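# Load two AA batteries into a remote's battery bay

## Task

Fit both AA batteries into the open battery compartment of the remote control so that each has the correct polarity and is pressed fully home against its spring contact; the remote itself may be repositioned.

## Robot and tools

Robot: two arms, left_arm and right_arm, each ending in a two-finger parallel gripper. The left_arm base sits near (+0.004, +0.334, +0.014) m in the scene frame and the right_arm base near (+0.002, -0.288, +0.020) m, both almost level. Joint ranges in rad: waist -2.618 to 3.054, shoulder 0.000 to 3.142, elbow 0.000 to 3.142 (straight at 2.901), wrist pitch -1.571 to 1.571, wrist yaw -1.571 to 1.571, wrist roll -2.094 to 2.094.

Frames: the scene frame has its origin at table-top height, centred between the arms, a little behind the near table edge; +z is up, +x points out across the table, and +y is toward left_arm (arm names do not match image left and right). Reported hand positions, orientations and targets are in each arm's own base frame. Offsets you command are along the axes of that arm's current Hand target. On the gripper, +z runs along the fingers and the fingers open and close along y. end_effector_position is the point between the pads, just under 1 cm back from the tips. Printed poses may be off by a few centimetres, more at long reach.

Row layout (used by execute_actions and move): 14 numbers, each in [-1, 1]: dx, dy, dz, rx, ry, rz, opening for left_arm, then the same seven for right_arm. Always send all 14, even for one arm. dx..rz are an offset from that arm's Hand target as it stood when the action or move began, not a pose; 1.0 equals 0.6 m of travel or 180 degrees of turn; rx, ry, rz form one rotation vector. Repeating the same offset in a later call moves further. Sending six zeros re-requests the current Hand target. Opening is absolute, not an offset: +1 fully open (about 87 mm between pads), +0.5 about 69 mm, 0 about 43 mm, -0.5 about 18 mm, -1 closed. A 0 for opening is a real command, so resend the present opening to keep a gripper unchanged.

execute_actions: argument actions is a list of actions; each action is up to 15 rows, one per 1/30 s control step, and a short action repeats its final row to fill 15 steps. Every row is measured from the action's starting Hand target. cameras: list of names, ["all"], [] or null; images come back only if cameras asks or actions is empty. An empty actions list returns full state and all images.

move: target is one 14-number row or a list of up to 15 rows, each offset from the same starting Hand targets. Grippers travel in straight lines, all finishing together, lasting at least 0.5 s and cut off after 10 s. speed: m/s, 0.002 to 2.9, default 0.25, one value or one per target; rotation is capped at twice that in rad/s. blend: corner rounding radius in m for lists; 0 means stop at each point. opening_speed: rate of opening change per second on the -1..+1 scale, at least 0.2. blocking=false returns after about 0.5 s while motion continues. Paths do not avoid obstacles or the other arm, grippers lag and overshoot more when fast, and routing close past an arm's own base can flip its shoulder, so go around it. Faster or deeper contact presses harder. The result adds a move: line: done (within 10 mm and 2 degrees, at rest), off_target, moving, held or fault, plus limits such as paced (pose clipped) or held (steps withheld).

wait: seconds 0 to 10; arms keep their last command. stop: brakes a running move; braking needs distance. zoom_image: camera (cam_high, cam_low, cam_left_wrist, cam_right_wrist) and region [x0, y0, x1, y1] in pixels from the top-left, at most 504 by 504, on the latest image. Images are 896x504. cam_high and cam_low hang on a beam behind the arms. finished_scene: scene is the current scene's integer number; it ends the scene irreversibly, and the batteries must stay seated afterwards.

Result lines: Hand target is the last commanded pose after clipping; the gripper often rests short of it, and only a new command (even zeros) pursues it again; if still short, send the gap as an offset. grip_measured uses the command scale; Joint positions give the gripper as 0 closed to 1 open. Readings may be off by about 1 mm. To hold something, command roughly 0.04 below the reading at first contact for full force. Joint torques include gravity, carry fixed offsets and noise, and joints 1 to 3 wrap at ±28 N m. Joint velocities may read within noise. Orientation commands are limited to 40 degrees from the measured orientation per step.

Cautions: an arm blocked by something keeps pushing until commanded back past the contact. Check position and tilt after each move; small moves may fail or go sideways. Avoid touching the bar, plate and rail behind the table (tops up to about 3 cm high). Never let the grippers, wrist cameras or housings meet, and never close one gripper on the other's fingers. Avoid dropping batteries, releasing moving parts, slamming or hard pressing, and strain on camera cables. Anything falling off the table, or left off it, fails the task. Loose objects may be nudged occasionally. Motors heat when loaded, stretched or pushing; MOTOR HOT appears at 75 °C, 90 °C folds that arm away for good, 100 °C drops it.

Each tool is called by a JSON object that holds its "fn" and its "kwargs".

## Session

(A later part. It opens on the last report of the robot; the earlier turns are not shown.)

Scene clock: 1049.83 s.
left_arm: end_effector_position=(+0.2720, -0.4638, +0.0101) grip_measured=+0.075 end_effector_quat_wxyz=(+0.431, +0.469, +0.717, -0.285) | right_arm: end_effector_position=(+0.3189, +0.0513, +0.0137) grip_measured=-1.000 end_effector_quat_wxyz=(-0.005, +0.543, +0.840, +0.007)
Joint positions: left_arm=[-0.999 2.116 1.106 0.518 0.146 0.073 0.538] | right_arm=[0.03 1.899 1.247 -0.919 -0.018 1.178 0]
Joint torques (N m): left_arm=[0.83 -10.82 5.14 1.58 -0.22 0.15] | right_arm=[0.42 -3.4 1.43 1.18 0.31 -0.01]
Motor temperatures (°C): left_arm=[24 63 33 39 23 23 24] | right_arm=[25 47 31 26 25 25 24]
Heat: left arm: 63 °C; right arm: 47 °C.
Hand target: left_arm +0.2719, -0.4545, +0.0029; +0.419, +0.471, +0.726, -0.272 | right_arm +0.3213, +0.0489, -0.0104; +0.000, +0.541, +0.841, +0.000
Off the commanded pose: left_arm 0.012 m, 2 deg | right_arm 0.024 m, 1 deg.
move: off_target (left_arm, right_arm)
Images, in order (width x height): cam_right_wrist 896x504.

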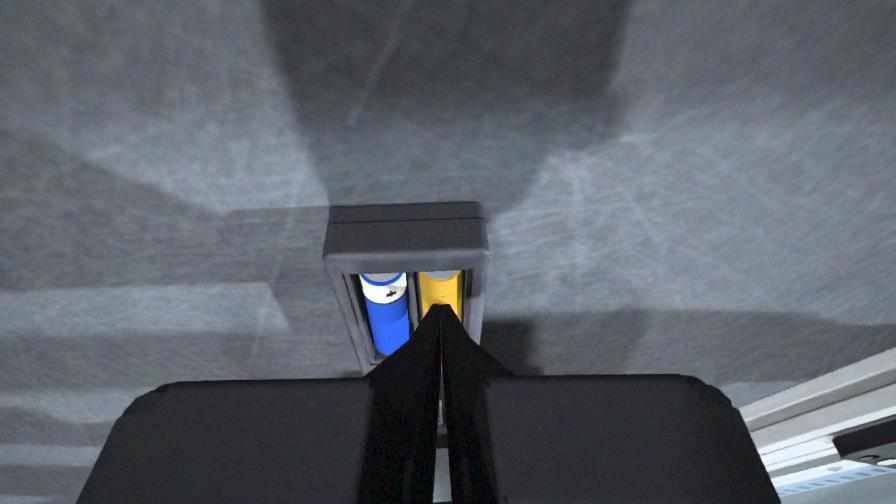

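{"fn": "move", "kwargs": {"target": [[0,0,0,0,0,0,0.02,0,0,-0.06,0,0,0,-1],[0,0,0,0,0,0,0.02,-0.025,0.0,-0.06,0,0,0,-1],[0,0,0,0,0,0,0.02,-0.025,0,0.01,0,0,0,-1],[0,0,0,0,0,0,0.02,-0.003,0.0,0.02,0,0,0,-1]], "speed": 0.07, "cameras": ["cam_right_wrist","cam_left_wrist"]}}

{"fn": "zoom_image", "kwargs": {"camera": "cam_right_wrist", "region": [300, 130, 600, 410]}}

{"fn": "zoom_image", "kwargs": {"camera": "cam_left_wrist", "region": [370, 0, 510, 50]}}

Scene clock: 1062.83 s.
left_arm: end_effector_position=(+0.2720, -0.4638, +0.0101) grip_measured=+0.075 end_effector_quat_wxyz=(+0.431, +0.469, +0.717, -0.285) | right_arm: end_effector_position=(+0.3288, +0.0391, +0.0132) grip_measured=-1.000 end_effector_quat_wxyz=(+0.016, +0.542, +0.840, +0.016)
Joint positions: left_arm=[-0.999 2.116 1.106 0.518 0.146 0.073 0.538] | right_arm=[-0.002 1.894 1.242 -0.875 -0.01 1.145 0]
Joint torques (N m): left_arm=[0.83 -10.82 5.14 1.58 -0.22 0.13] | right_arm=[2.96 -1.5 0.08 1.24 0.23 0.28]
Motor temperatures (°C): left_arm=[24 63 33 39 23 23 24] | right_arm=[25 45 31 27 25 25 24]
Heat: left arm: 63 °C; right arm: 45 °C.
Hand target: left_arm +0.2719, -0.4545, +0.0029; +0.419, +0.471, +0.726, -0.272 | right_arm +0.3219, +0.0472, -0.0225; -0.001, +0.541, +0.841, -0.001
Off the commanded pose: left_arm 0.012 m, 2 deg | right_arm 0.037 m, 3 deg.
move: off_target (left_arm, right_arm)
Images, in order (width x height): cam_left_wrist 896x504, cam_right_wrist 896x504.

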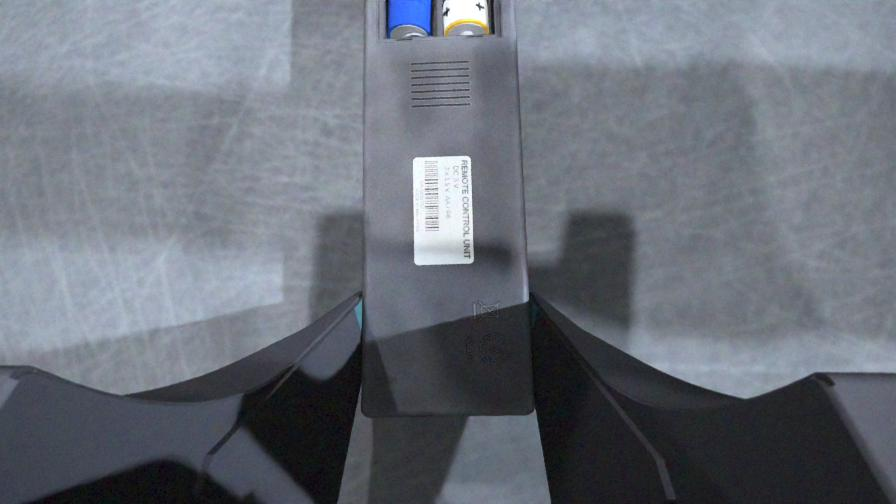

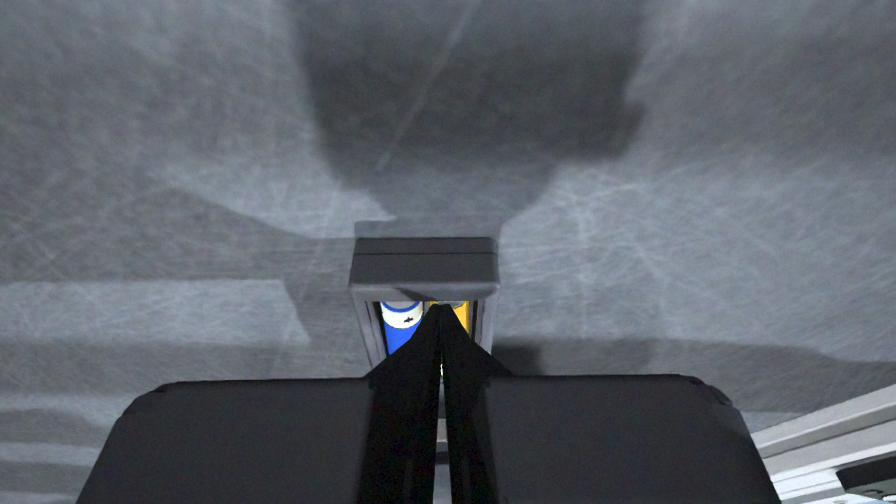

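Scaled by 1.680 from the camera's 896x504 image, which has a finer 1280x720 frame.

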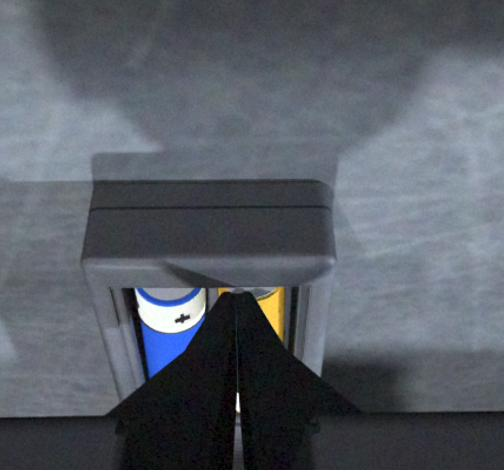

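Scaled by 3.600 from the camera's 896x504 image, which has a finer 1280x720 frame.

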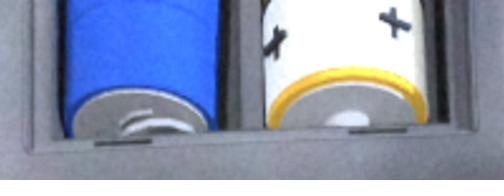

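{"fn": "move", "kwargs": {"target": [[0,0,0,0,0,0,0.02,0,0,-0.08,0,0,0,-1],[0,0,0,0,0,0,0.02,0.038,-0.004,-0.08,0,0,0,-1],[0,0,0,0,0,0,0.02,0.038,-0.004,-0.06,0,0,0,-1]], "speed": 0.1, "cameras": ["cam_right_wrist"]}}

{"fn": "zoom_image", "kwargs": {"camera": "cam_right_wrist", "region": [300, 130, 600, 410]}}

Scene clock: 1076.37 s.
left_arm: end_effector_position=(+0.2720, -0.4638, +0.0101) grip_measured=+0.075 end_effector_quat_wxyz=(+0.431, +0.469, +0.717, -0.285) | right_arm: end_effector_position=(+0.3074, +0.0661, +0.0142) grip_measured=-1.000 end_effector_quat_wxyz=(-0.011, +0.537, +0.844, -0.008)
Joint positions: left_arm=[-0.999 2.116 1.106 0.518 0.146 0.073 0.538] | right_arm=[0.087 1.887 1.234 -0.946 0 1.22 0]
Joint torques (N m): left_arm=[0.84 -10.86 5.19 1.58 -0.21 0.14] | right_arm=[0.4 -8.16 2.93 0.59 0.12 0.15]
Motor temperatures (°C): left_arm=[24 63 33 39 23 23 24] | right_arm=[25 44 30 27 25 25 24]
Heat: left arm: 63 °C; right arm: 44 °C.
Hand target: left_arm +0.2719, -0.4545, +0.0029; +0.419, +0.471, +0.726, -0.272 | right_arm +0.3104, +0.0670, +0.0136; +0.000, +0.541, +0.841, +0.000
Off the commanded pose: left_arm 0.012 m, 2 deg | right_arm 0.003 m, 2 deg.
move: off_target (left_arm)
Images, in order (width x height): cam_right_wrist 896x504.

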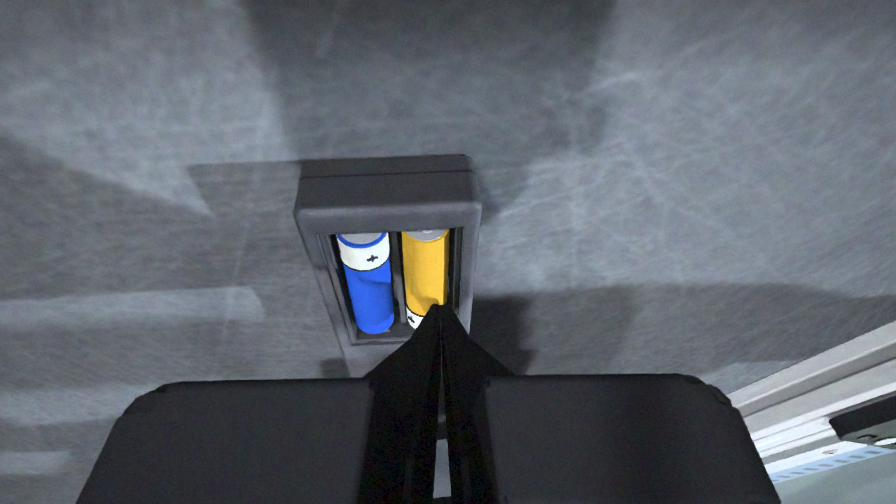

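Scaled by 1.680 from the camera's 896x504 image, which has a finer 1280x720 frame.

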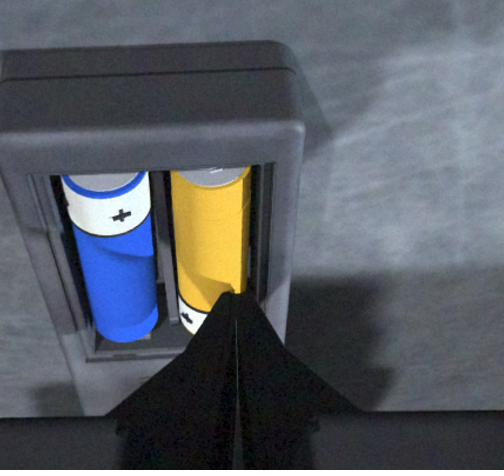

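{"fn": "move", "kwargs": {"target": [[0,0,0,0,0,0,0.02,0,0,-0.04,0,0,0,-1],[0,0,0,0,0,0,0.02,0.006,0.008,-0.03,0,0,0,-1],[0,0,0,0,0,0,0.02,0.006,0.008,0.03,0,0,0,-1],[0,0,0,0,0,0,0.02,-0.02,0.008,0.05,0,0,0,-1]], "speed": 0.08, "cameras": ["cam_right_wrist","cam_left_wrist"]}}

{"fn": "zoom_image", "kwargs": {"camera": "cam_right_wrist", "region": [300, 130, 600, 410]}}

{"fn": "zoom_image", "kwargs": {"camera": "cam_left_wrist", "region": [370, 0, 510, 50]}}

Scene clock: 1087.23 s.
left_arm: end_effector_position=(+0.2720, -0.4638, +0.0101) grip_measured=+0.075 end_effector_quat_wxyz=(+0.431, +0.469, +0.717, -0.285) | right_arm: end_effector_position=(+0.3108, +0.0701, +0.0134) grip_measured=-1.000 end_effector_quat_wxyz=(-0.022, +0.541, +0.841, +0.023)
Joint positions: left_arm=[-0.999 2.116 1.106 0.518 0.146 0.073 0.538] | right_arm=[0.064 1.885 1.218 -0.91 -0.063 1.207 0]
Joint torques (N m): left_arm=[0.8 -10.84 5.2 1.58 -0.21 0.13] | right_arm=[-0.23 -1.81 2.3 1.29 0.82 -0.03]
Motor temperatures (°C): left_arm=[24 63 33 39 23 23 24] | right_arm=[25 44 30 27 25 25 24]
Heat: left arm: 63 °C; right arm: 44 °C.
Hand target: left_arm +0.2719, -0.4545, +0.0029; +0.419, +0.471, +0.726, -0.272 | right_arm +0.3197, +0.0581, -0.0164; +0.000, +0.541, +0.841, +0.000
Off the commanded pose: left_arm 0.012 m, 2 deg | right_arm 0.033 m, 4 deg.
move: off_target (left_arm, right_arm)
Images, in order (width x height): cam_left_wrist 896x504, cam_right_wrist 896x504.

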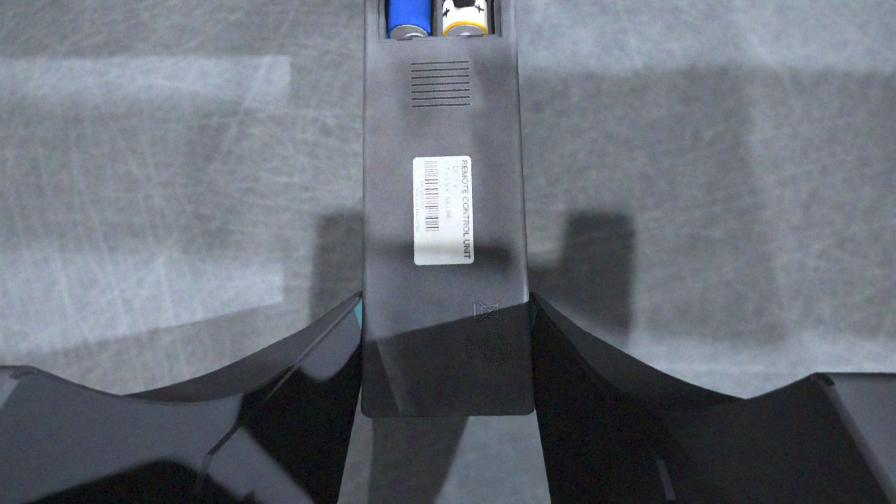

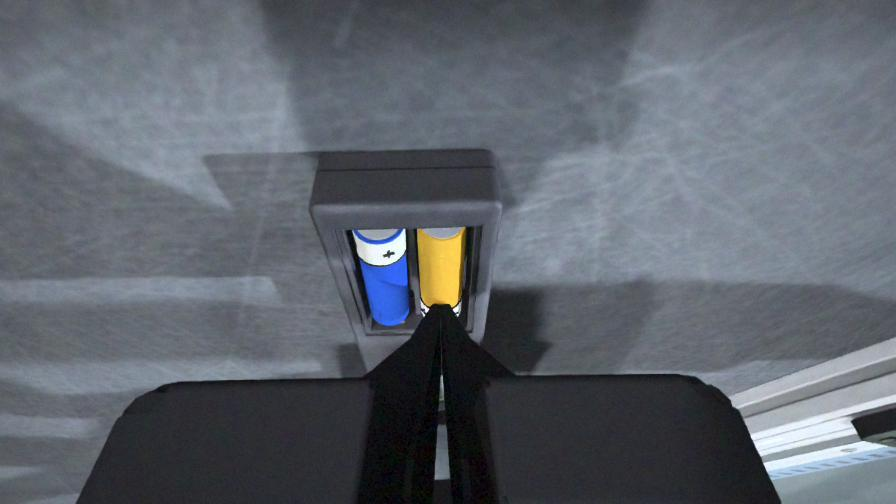

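Scaled by 1.680 from the camera's 896x504 image, which has a finer 1280x720 frame.

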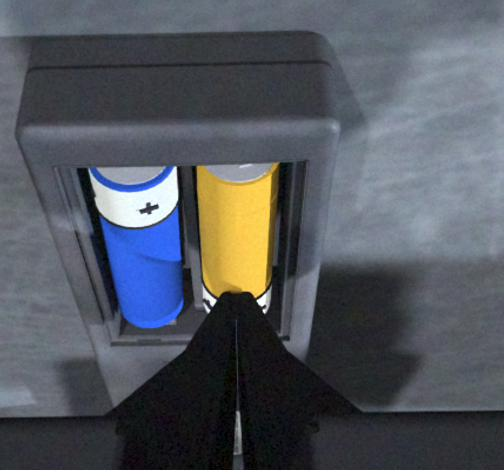

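Scaled by 3.600 from the camera's 896x504 image, which has a finer 1280x720 frame.

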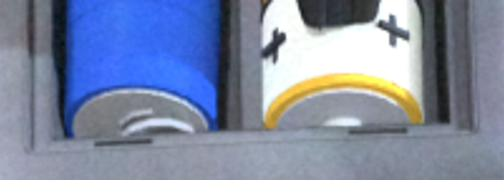

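{"fn": "move", "kwargs": {"target": [[0,0,0,0,0,0,0.02,0.02,0,-0.02,0,0,0,-1],[0,0,0,0,0,0,0.02,0.01,0,-0.1,0,0,0,-1],[0,0,0,0,0,0,0.02,-0.048,0.035,-0.1,0,0,0,-1],[0,0,0,0,0,0,0.02,-0.048,0.035,-0.075,0,0,0,-1]], "speed": 0.1, "cameras": ["cam_right_wrist","cam_left_wrist"]}}

{"fn": "zoom_image", "kwargs": {"camera": "cam_right_wrist", "region": [300, 130, 600, 410]}}

{"fn": "zoom_image", "kwargs": {"camera": "cam_left_wrist", "region": [370, 0, 510, 50]}}

Scene clock: 1095.33 s.
left_arm: end_effector_position=(+0.2720, -0.4638, +0.0101) grip_measured=+0.075 end_effector_quat_wxyz=(+0.431, +0.469, +0.717, -0.285) | right_arm: end_effector_position=(+0.3510, +0.0428, +0.0347) grip_measured=-1.000 end_effector_quat_wxyz=(+0.001, +0.544, +0.839, +0.006)
Joint positions: left_arm=[-0.999 2.116 1.106 0.518 0.146 0.073 0.538] | right_arm=[0.009 1.977 1.447 -1.033 -0.008 1.16 0]
Joint torques (N m): left_arm=[0.88 -10.85 5.18 1.58 -0.22 0.13] | right_arm=[0.03 -6.56 4.31 0.42 0.21 -0.1]
Motor temperatures (°C): left_arm=[24 63 33 39 23 23 24] | right_arm=[25 44 30 27 25 25 24]
Heat: left arm: 63 °C; right arm: 44 °C.
Hand target: left_arm +0.2719, -0.4545, +0.0029; +0.419, +0.471, +0.726, -0.272 | right_arm +0.3507, +0.0406, +0.0285; -0.001, +0.541, +0.841, +0.000
Off the commanded pose: left_arm 0.012 m, 2 deg | right_arm 0.007 m, 1 deg.
move: off_target (left_arm)
Images, in order (width x height): cam_left_wrist 896x504, cam_right_wrist 896x504.

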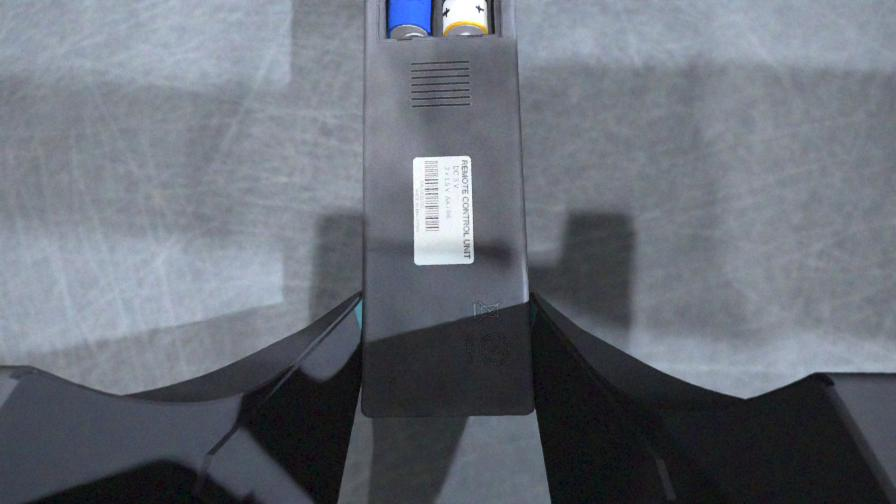

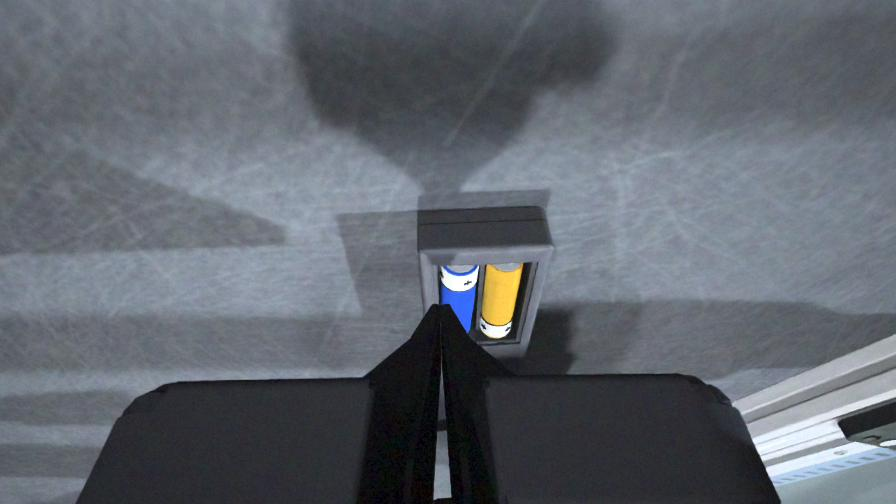

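Scaled by 1.680 from the camera's 896x504 image, which has a finer 1280x720 frame.

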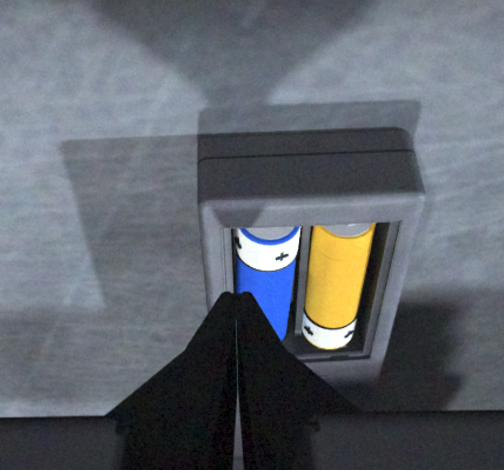

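Scaled by 3.600 from the camera's 896x504 image, which has a finer 1280x720 frame.

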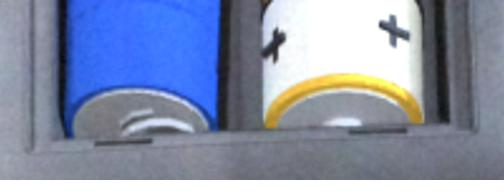

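{"fn": "move", "kwargs": {"target": [[0,0,0,0,0,0,0.02,0.008,-0.009,0,0,0,0,-1],[0,0,0,0,0,0,0.02,0.008,-0.009,0.055,0,0,0,-1],[0,0,0,0,0,0,0.02,0.03,-0.007,0.075,0,0,0,-1]], "speed": 0.08, "cameras": ["cam_right_wrist","cam_left_wrist"]}}

{"fn": "zoom_image", "kwargs": {"camera": "cam_right_wrist", "region": [300, 130, 600, 410]}}

{"fn": "zoom_image", "kwargs": {"camera": "cam_left_wrist", "region": [370, 0, 510, 50]}}

Scene clock: 1103.83 s.
left_arm: end_effector_position=(+0.2720, -0.4638, +0.0101) grip_measured=+0.075 end_effector_quat_wxyz=(+0.431, +0.469, +0.717, -0.285) | right_arm: end_effector_position=(+0.3424, +0.0447, +0.0143) grip_measured=-1.000 end_effector_quat_wxyz=(+0.010, +0.542, +0.840, +0.007)
Joint positions: left_arm=[-0.999 2.116 1.106 0.518 0.146 0.073 0.538] | right_arm=[0.019 1.956 1.335 -0.924 0.001 1.166 0]
Joint torques (N m): left_arm=[0.85 -10.84 5.19 1.58 -0.23 0.14] | right_arm=[3.04 -2.93 0.64 1.21 0.12 0.29]
Motor temperatures (°C): left_arm=[24 63 33 39 23 23 24] | right_arm=[25 44 30 27 25 25 24]
Heat: left arm: 63 °C; right arm: 44 °C.
Hand target: left_arm +0.2719, -0.4545, +0.0029; +0.419, +0.471, +0.726, -0.272 | right_arm +0.3395, +0.0552, -0.0164; +0.000, +0.541, +0.841, +0.000
Off the commanded pose: left_arm 0.012 m, 2 deg | right_arm 0.033 m, 2 deg.
move: off_target (left_arm, right_arm)
Images, in order (width x height): cam_left_wrist 896x504, cam_right_wrist 896x504.

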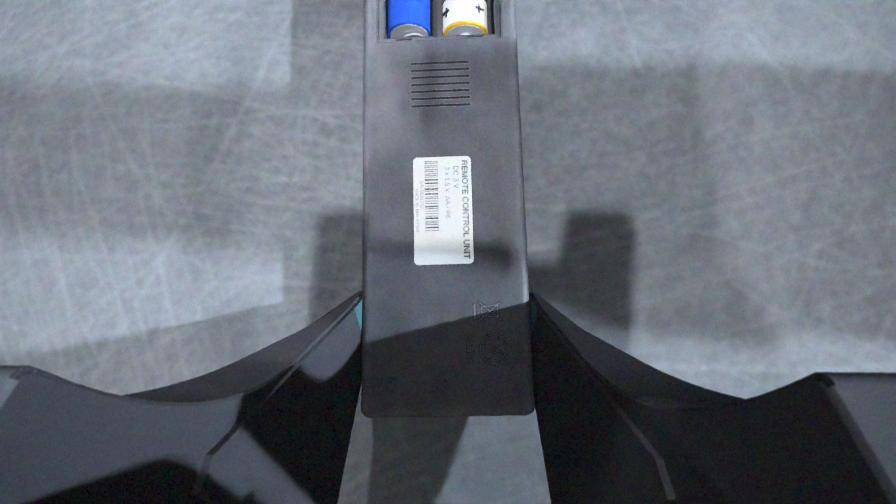

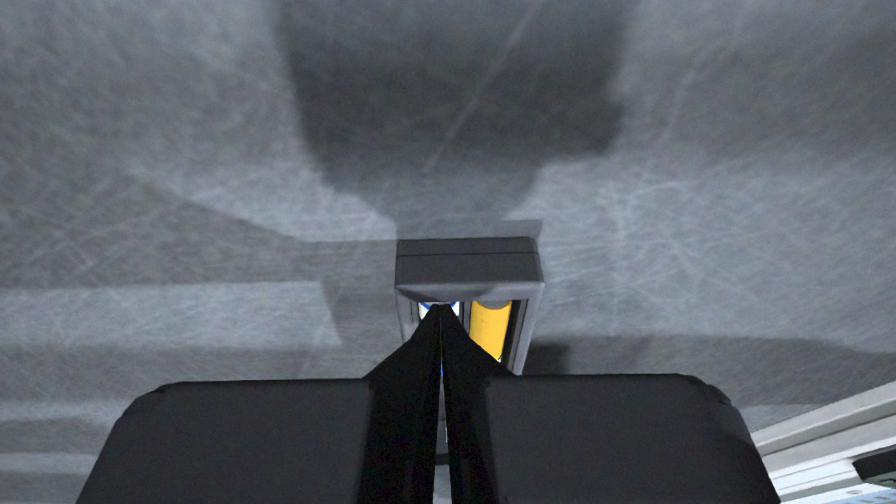

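Scaled by 1.680 from the camera's 896x504 image, which has a finer 1280x720 frame.

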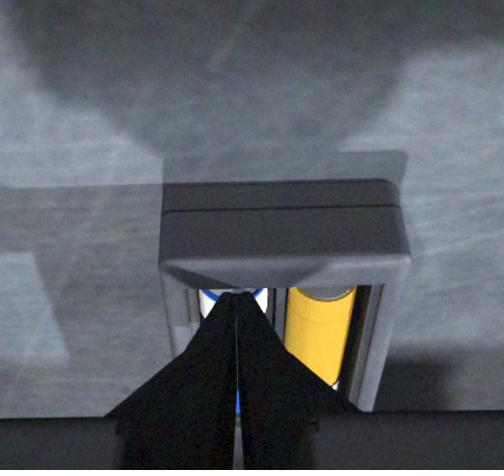

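Scaled by 3.600 from the camera's 896x504 image, which has a finer 1280x720 frame.

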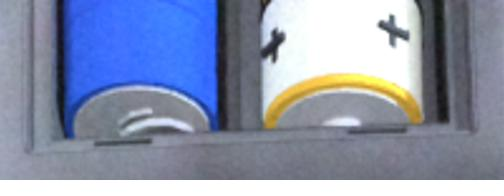

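{"fn": "move", "kwargs": {"target": [[0,0,0,0,0,0,0.02,0.035,0.0,0.03,0,0,0,-1]], "speed": 0.05, "cameras": ["cam_right_wrist","cam_left_wrist"]}}

{"fn": "zoom_image", "kwargs": {"camera": "cam_left_wrist", "region": [370, 0, 510, 50]}}

{"fn": "zoom_image", "kwargs": {"camera": "cam_right_wrist", "region": [380, 250, 540, 350]}}

Scene clock: 1110.80 s.
left_arm: end_effector_position=(+0.2720, -0.4638, +0.0101) grip_measured=+0.075 end_effector_quat_wxyz=(+0.431, +0.469, +0.717, -0.285) | right_arm: end_effector_position=(+0.3393, +0.0458, +0.0114) grip_measured=-1.000 end_effector_quat_wxyz=(+0.041, +0.545, +0.837, -0.012)
Joint positions: left_arm=[-0.999 2.116 1.106 0.518 0.146 0.073 0.538] | right_arm=[0.055 1.921 1.282 -0.88 0.067 1.208 0]
Joint torques (N m): left_arm=[0.87 -10.85 5.14 1.58 -0.22 0.14] | right_arm=[4.59 0.13 -0.79 1.48 -0.6 0.39]
Motor temperatures (°C): left_arm=[24 63 33 39 23 23 24] | right_arm=[25 43 30 27 25 25 24]
Heat: left arm: 63 °C; right arm: 43 °C.
Hand target: left_arm +0.2719, -0.4545, +0.0029; +0.419, +0.471, +0.726, -0.272 | right_arm +0.3307, +0.0743, -0.0345; +0.000, +0.541, +0.841, +0.000
Off the commanded pose: left_arm 0.012 m, 2 deg | right_arm 0.055 m, 5 deg.
move: off_target (left_arm, right_arm)
Images, in order (width x height): cam_left_wrist 896x504, cam_right_wrist 896x504.

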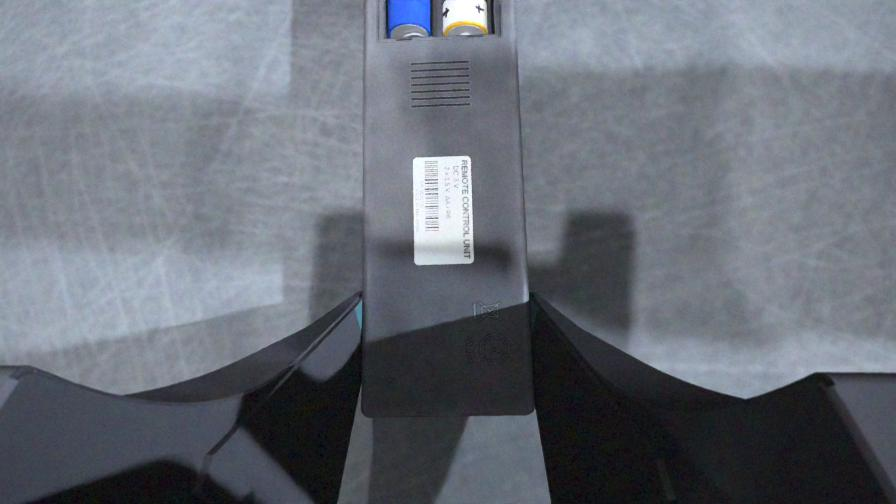

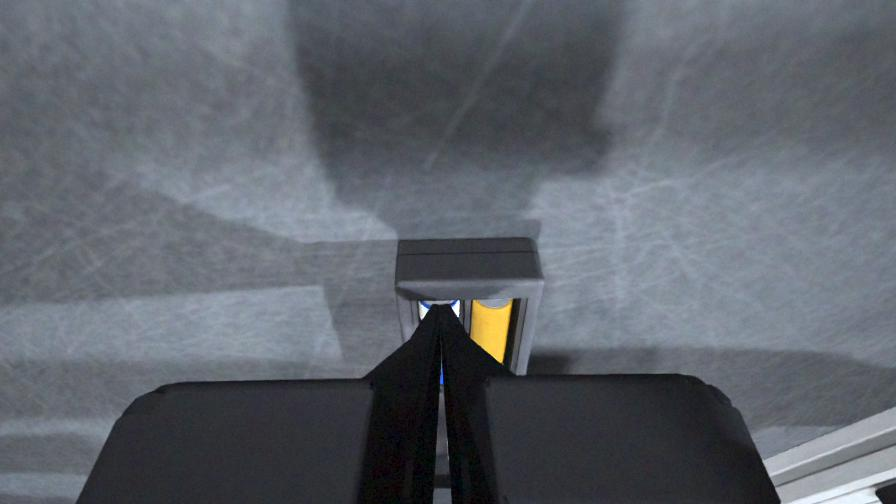

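Scaled by 3.600 from the camera's 896x504 image, which has a finer 1280x720 frame.

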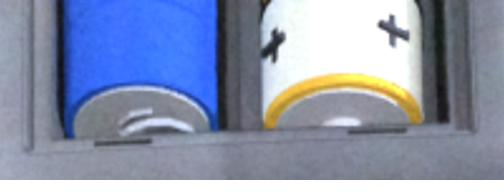

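Scaled by 3.150 from the camera's 896x504 image, which has a finer 1280x720 frame.

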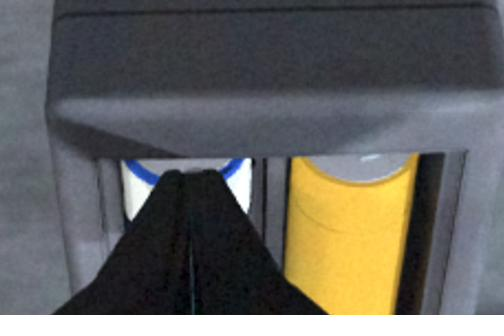

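{"fn": "move", "kwargs": {"target": [[0,0,0,0,0,0,0.02,-0.05,0.0,-0.02,0,0,0,-1],[0,0,0,0,0,0,0.02,-0.03,0.0,-0.18,0,0,0,-1]], "speed": 0.12, "cameras": ["cam_right_wrist","cam_left_wrist"]}}

{"fn": "zoom_image", "kwargs": {"camera": "cam_right_wrist", "region": [370, 130, 550, 310]}}

{"fn": "zoom_image", "kwargs": {"camera": "cam_left_wrist", "region": [370, 0, 510, 50]}}

Scene clock: 1119.80 s.
left_arm: end_effector_position=(+0.2720, -0.4638, +0.0101) grip_measured=+0.075 end_effector_quat_wxyz=(+0.431, +0.469, +0.717, -0.285) | right_arm: end_effector_position=(+0.3330, +0.0561, +0.0558) grip_measured=-1.000 end_effector_quat_wxyz=(-0.020, +0.539, +0.842, -0.013)
Joint positions: left_arm=[-0.999 2.116 1.106 0.518 0.146 0.073 0.538] | right_arm=[0.051 1.946 1.486 -1.159 -0.002 1.189 0]
Joint torques (N m): left_arm=[0.85 -10.81 5.14 1.58 -0.22 0.14] | right_arm=[0.79 -11.11 6.17 0.06 0.14 0.14]
Motor temperatures (°C): left_arm=[24 63 33 39 23 23 24] | right_arm=[25 42 30 27 25 25 24]
Heat: left arm: 63 °C; right arm: 42 °C.
Hand target: left_arm +0.2719, -0.4545, +0.0029; +0.419, +0.471, +0.726, -0.272 | right_arm +0.3382, +0.0579, +0.0735; +0.000, +0.541, +0.841, +0.000
Off the commanded pose: left_arm 0.012 m, 2 deg | right_arm 0.019 m, 3 deg.
move: off_target (left_arm, right_arm)
Images, in order (width x height): cam_left_wrist 896x504, cam_right_wrist 896x504.

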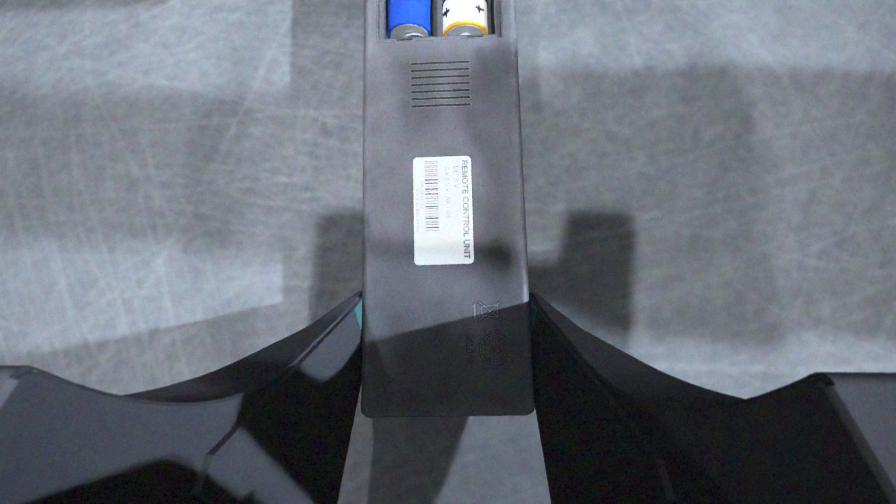

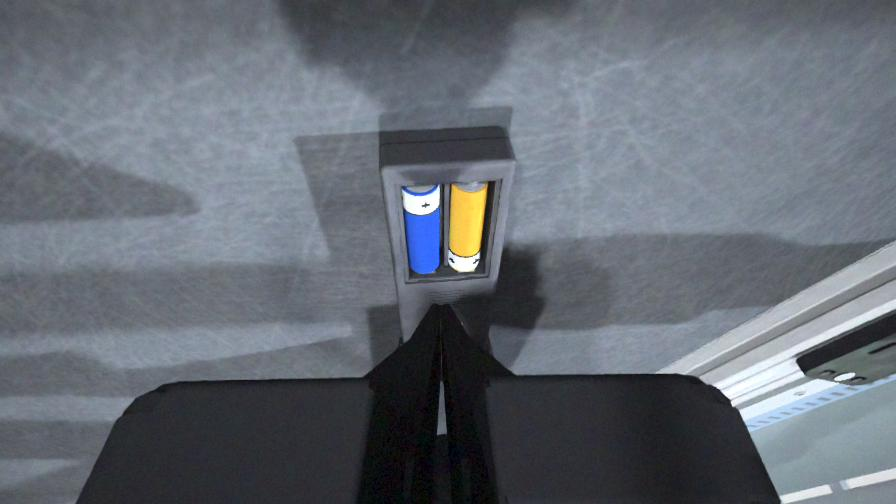

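Scaled by 2.800 from the camera's 896x504 image, which has a finer 1280x720 frame.

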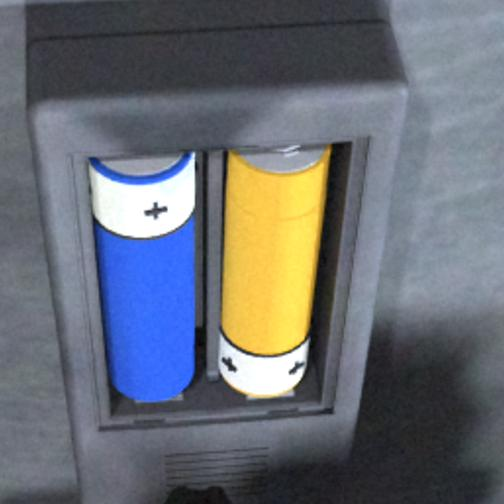

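Scaled by 3.600 from the camera's 896x504 image, which has a finer 1280x720 frame.

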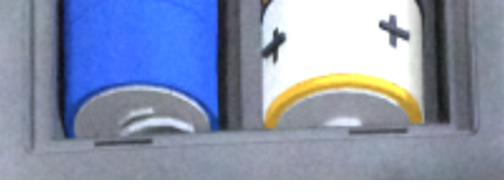

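{"fn": "move", "kwargs": {"target": [[0,0,0,0,0,0,0.4,0,0,0,0,0,0,-1],[-0.036,0,-0.152,0,0,0,0.4,-0.03,-0.1,-0.12,0,0,0,-1]], "speed": 0.12, "opening_speed": 0.5, "cameras": ["all"]}}

{"fn": "zoom_image", "kwargs": {"camera": "cam_low", "region": [440, 180, 640, 300]}}

{"fn": "zoom_image", "kwargs": {"camera": "cam_left_wrist", "region": [340, 0, 560, 150]}}

{"fn": "zoom_image", "kwargs": {"camera": "cam_right_wrist", "region": [200, 50, 500, 300]}}

Scene clock: 1134.57 s.
left_arm: end_effector_position=(+0.2431, -0.3978, +0.0616) grip_measured=+0.400 end_effector_quat_wxyz=(+0.416, +0.469, +0.729, -0.275) | right_arm: end_effector_position=(+0.2905, +0.0186, +0.1322) grip_measured=-1.000 end_effector_quat_wxyz=(-0.018, +0.544, +0.839, -0.008)
Joint positions: left_arm=[-0.969 1.761 0.888 0.339 0.161 0.083 0.7] | right_arm=[-0.065 1.745 1.533 -1.398 -0.002 1.086 0]
Joint torques (N m): left_arm=[1.16 -10.19 5.67 1.73 -0.06 0.22] | right_arm=[-0.14 -8.88 6.27 0.11 0.15 -0.11]
Motor temperatures (°C): left_arm=[24 64 33 39 23 23 24] | right_arm=[25 46 32 26 25 25 24]
Heat: left arm: 64 °C; right arm: 46 °C.
Hand target: left_arm +0.2441, -0.3922, +0.0672; +0.419, +0.472, +0.726, -0.273 | right_arm +0.2912, +0.0167, +0.1457; +0.000, +0.541, +0.841, +0.000
Off the commanded pose: left_arm 0.008 m, 1 deg | right_arm 0.014 m, 2 deg.
move: off_target (right_arm)

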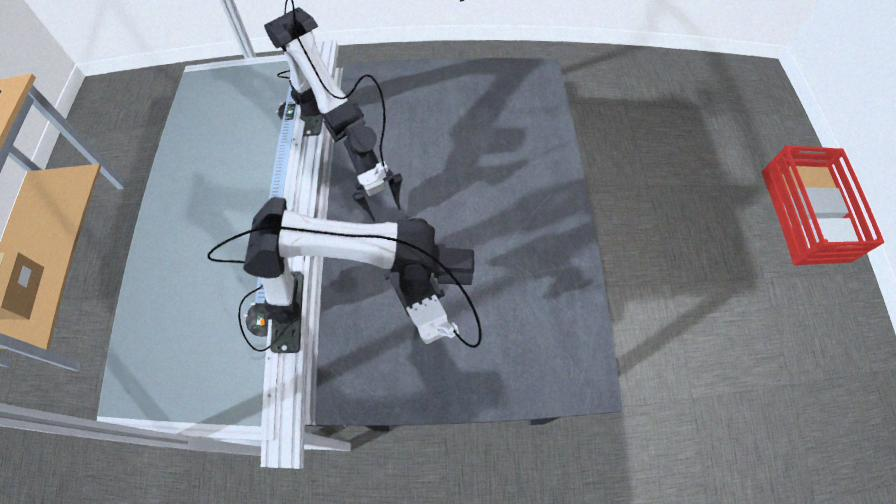

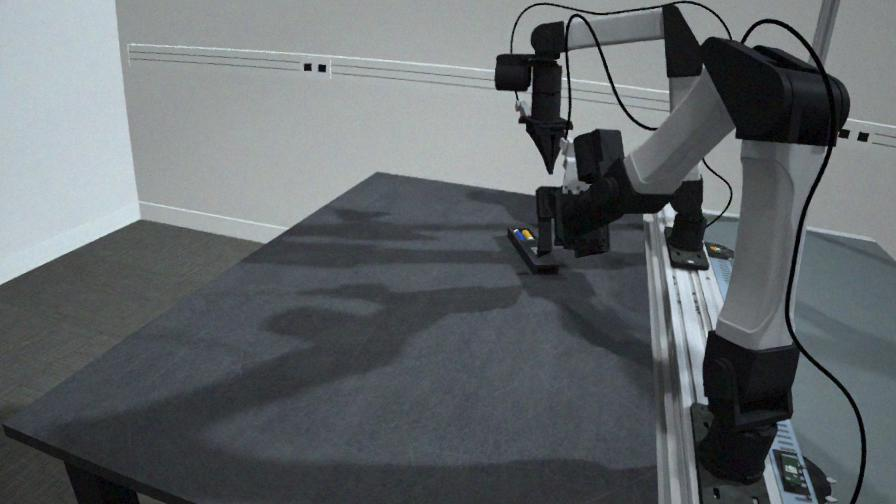

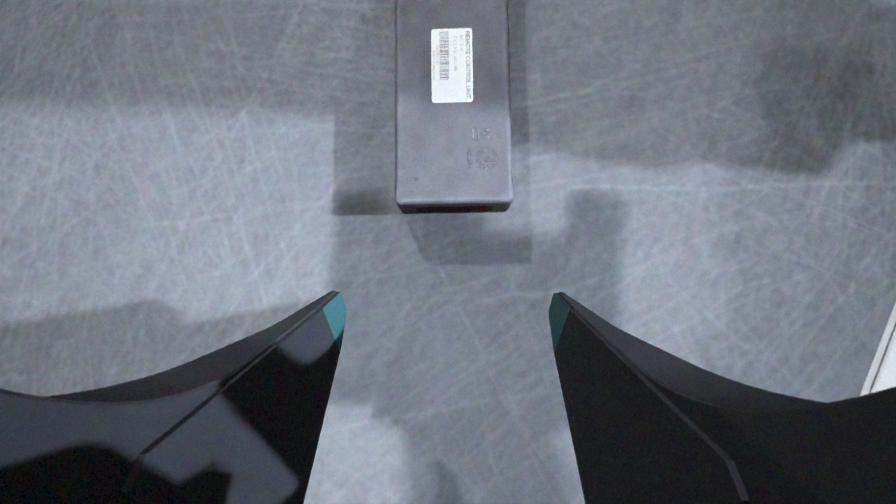

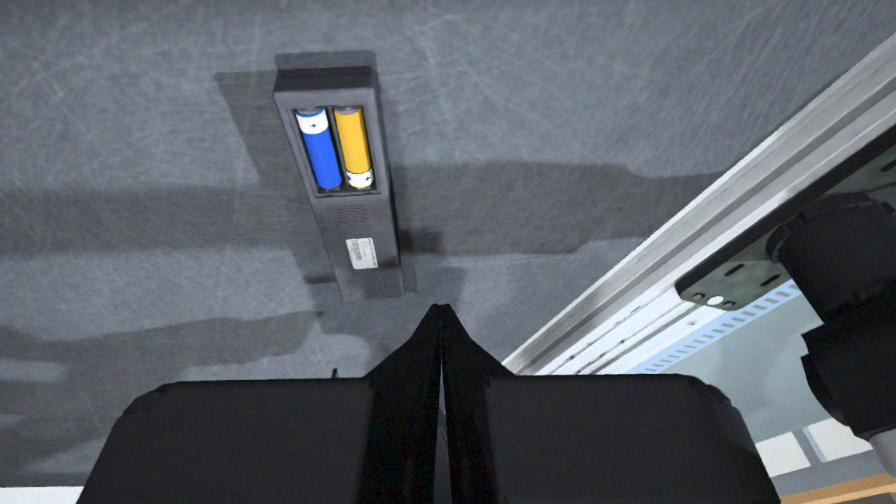

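Scaled by 2.520 from the camera's 896x504 image, which has a finer 1280x720 frame.

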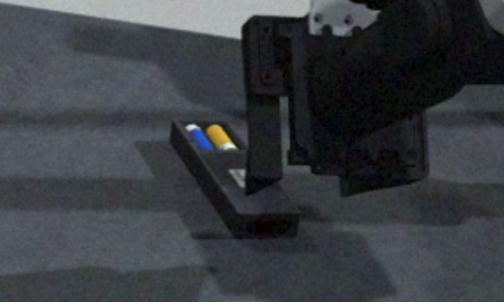

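Scaled by 2.291 from the camera's 896x504 image, which has a finer 1280x720 frame.

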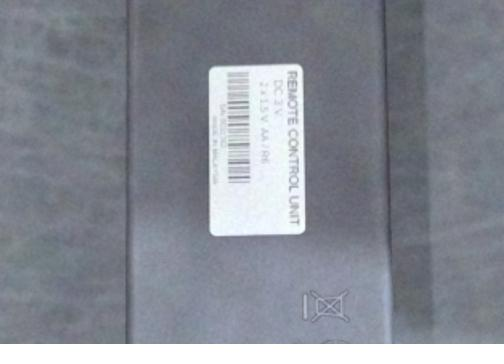

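Scaled by 1.680 from the camera's 896x504 image, which has a finer 1280x720 frame.

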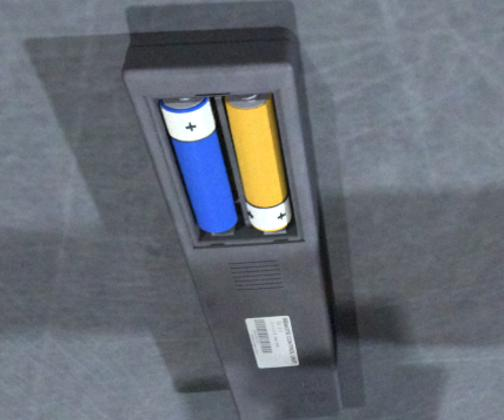

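{"fn": "finished_scene", "kwargs": {"scene": 2}}

The scene is finished: the task was done.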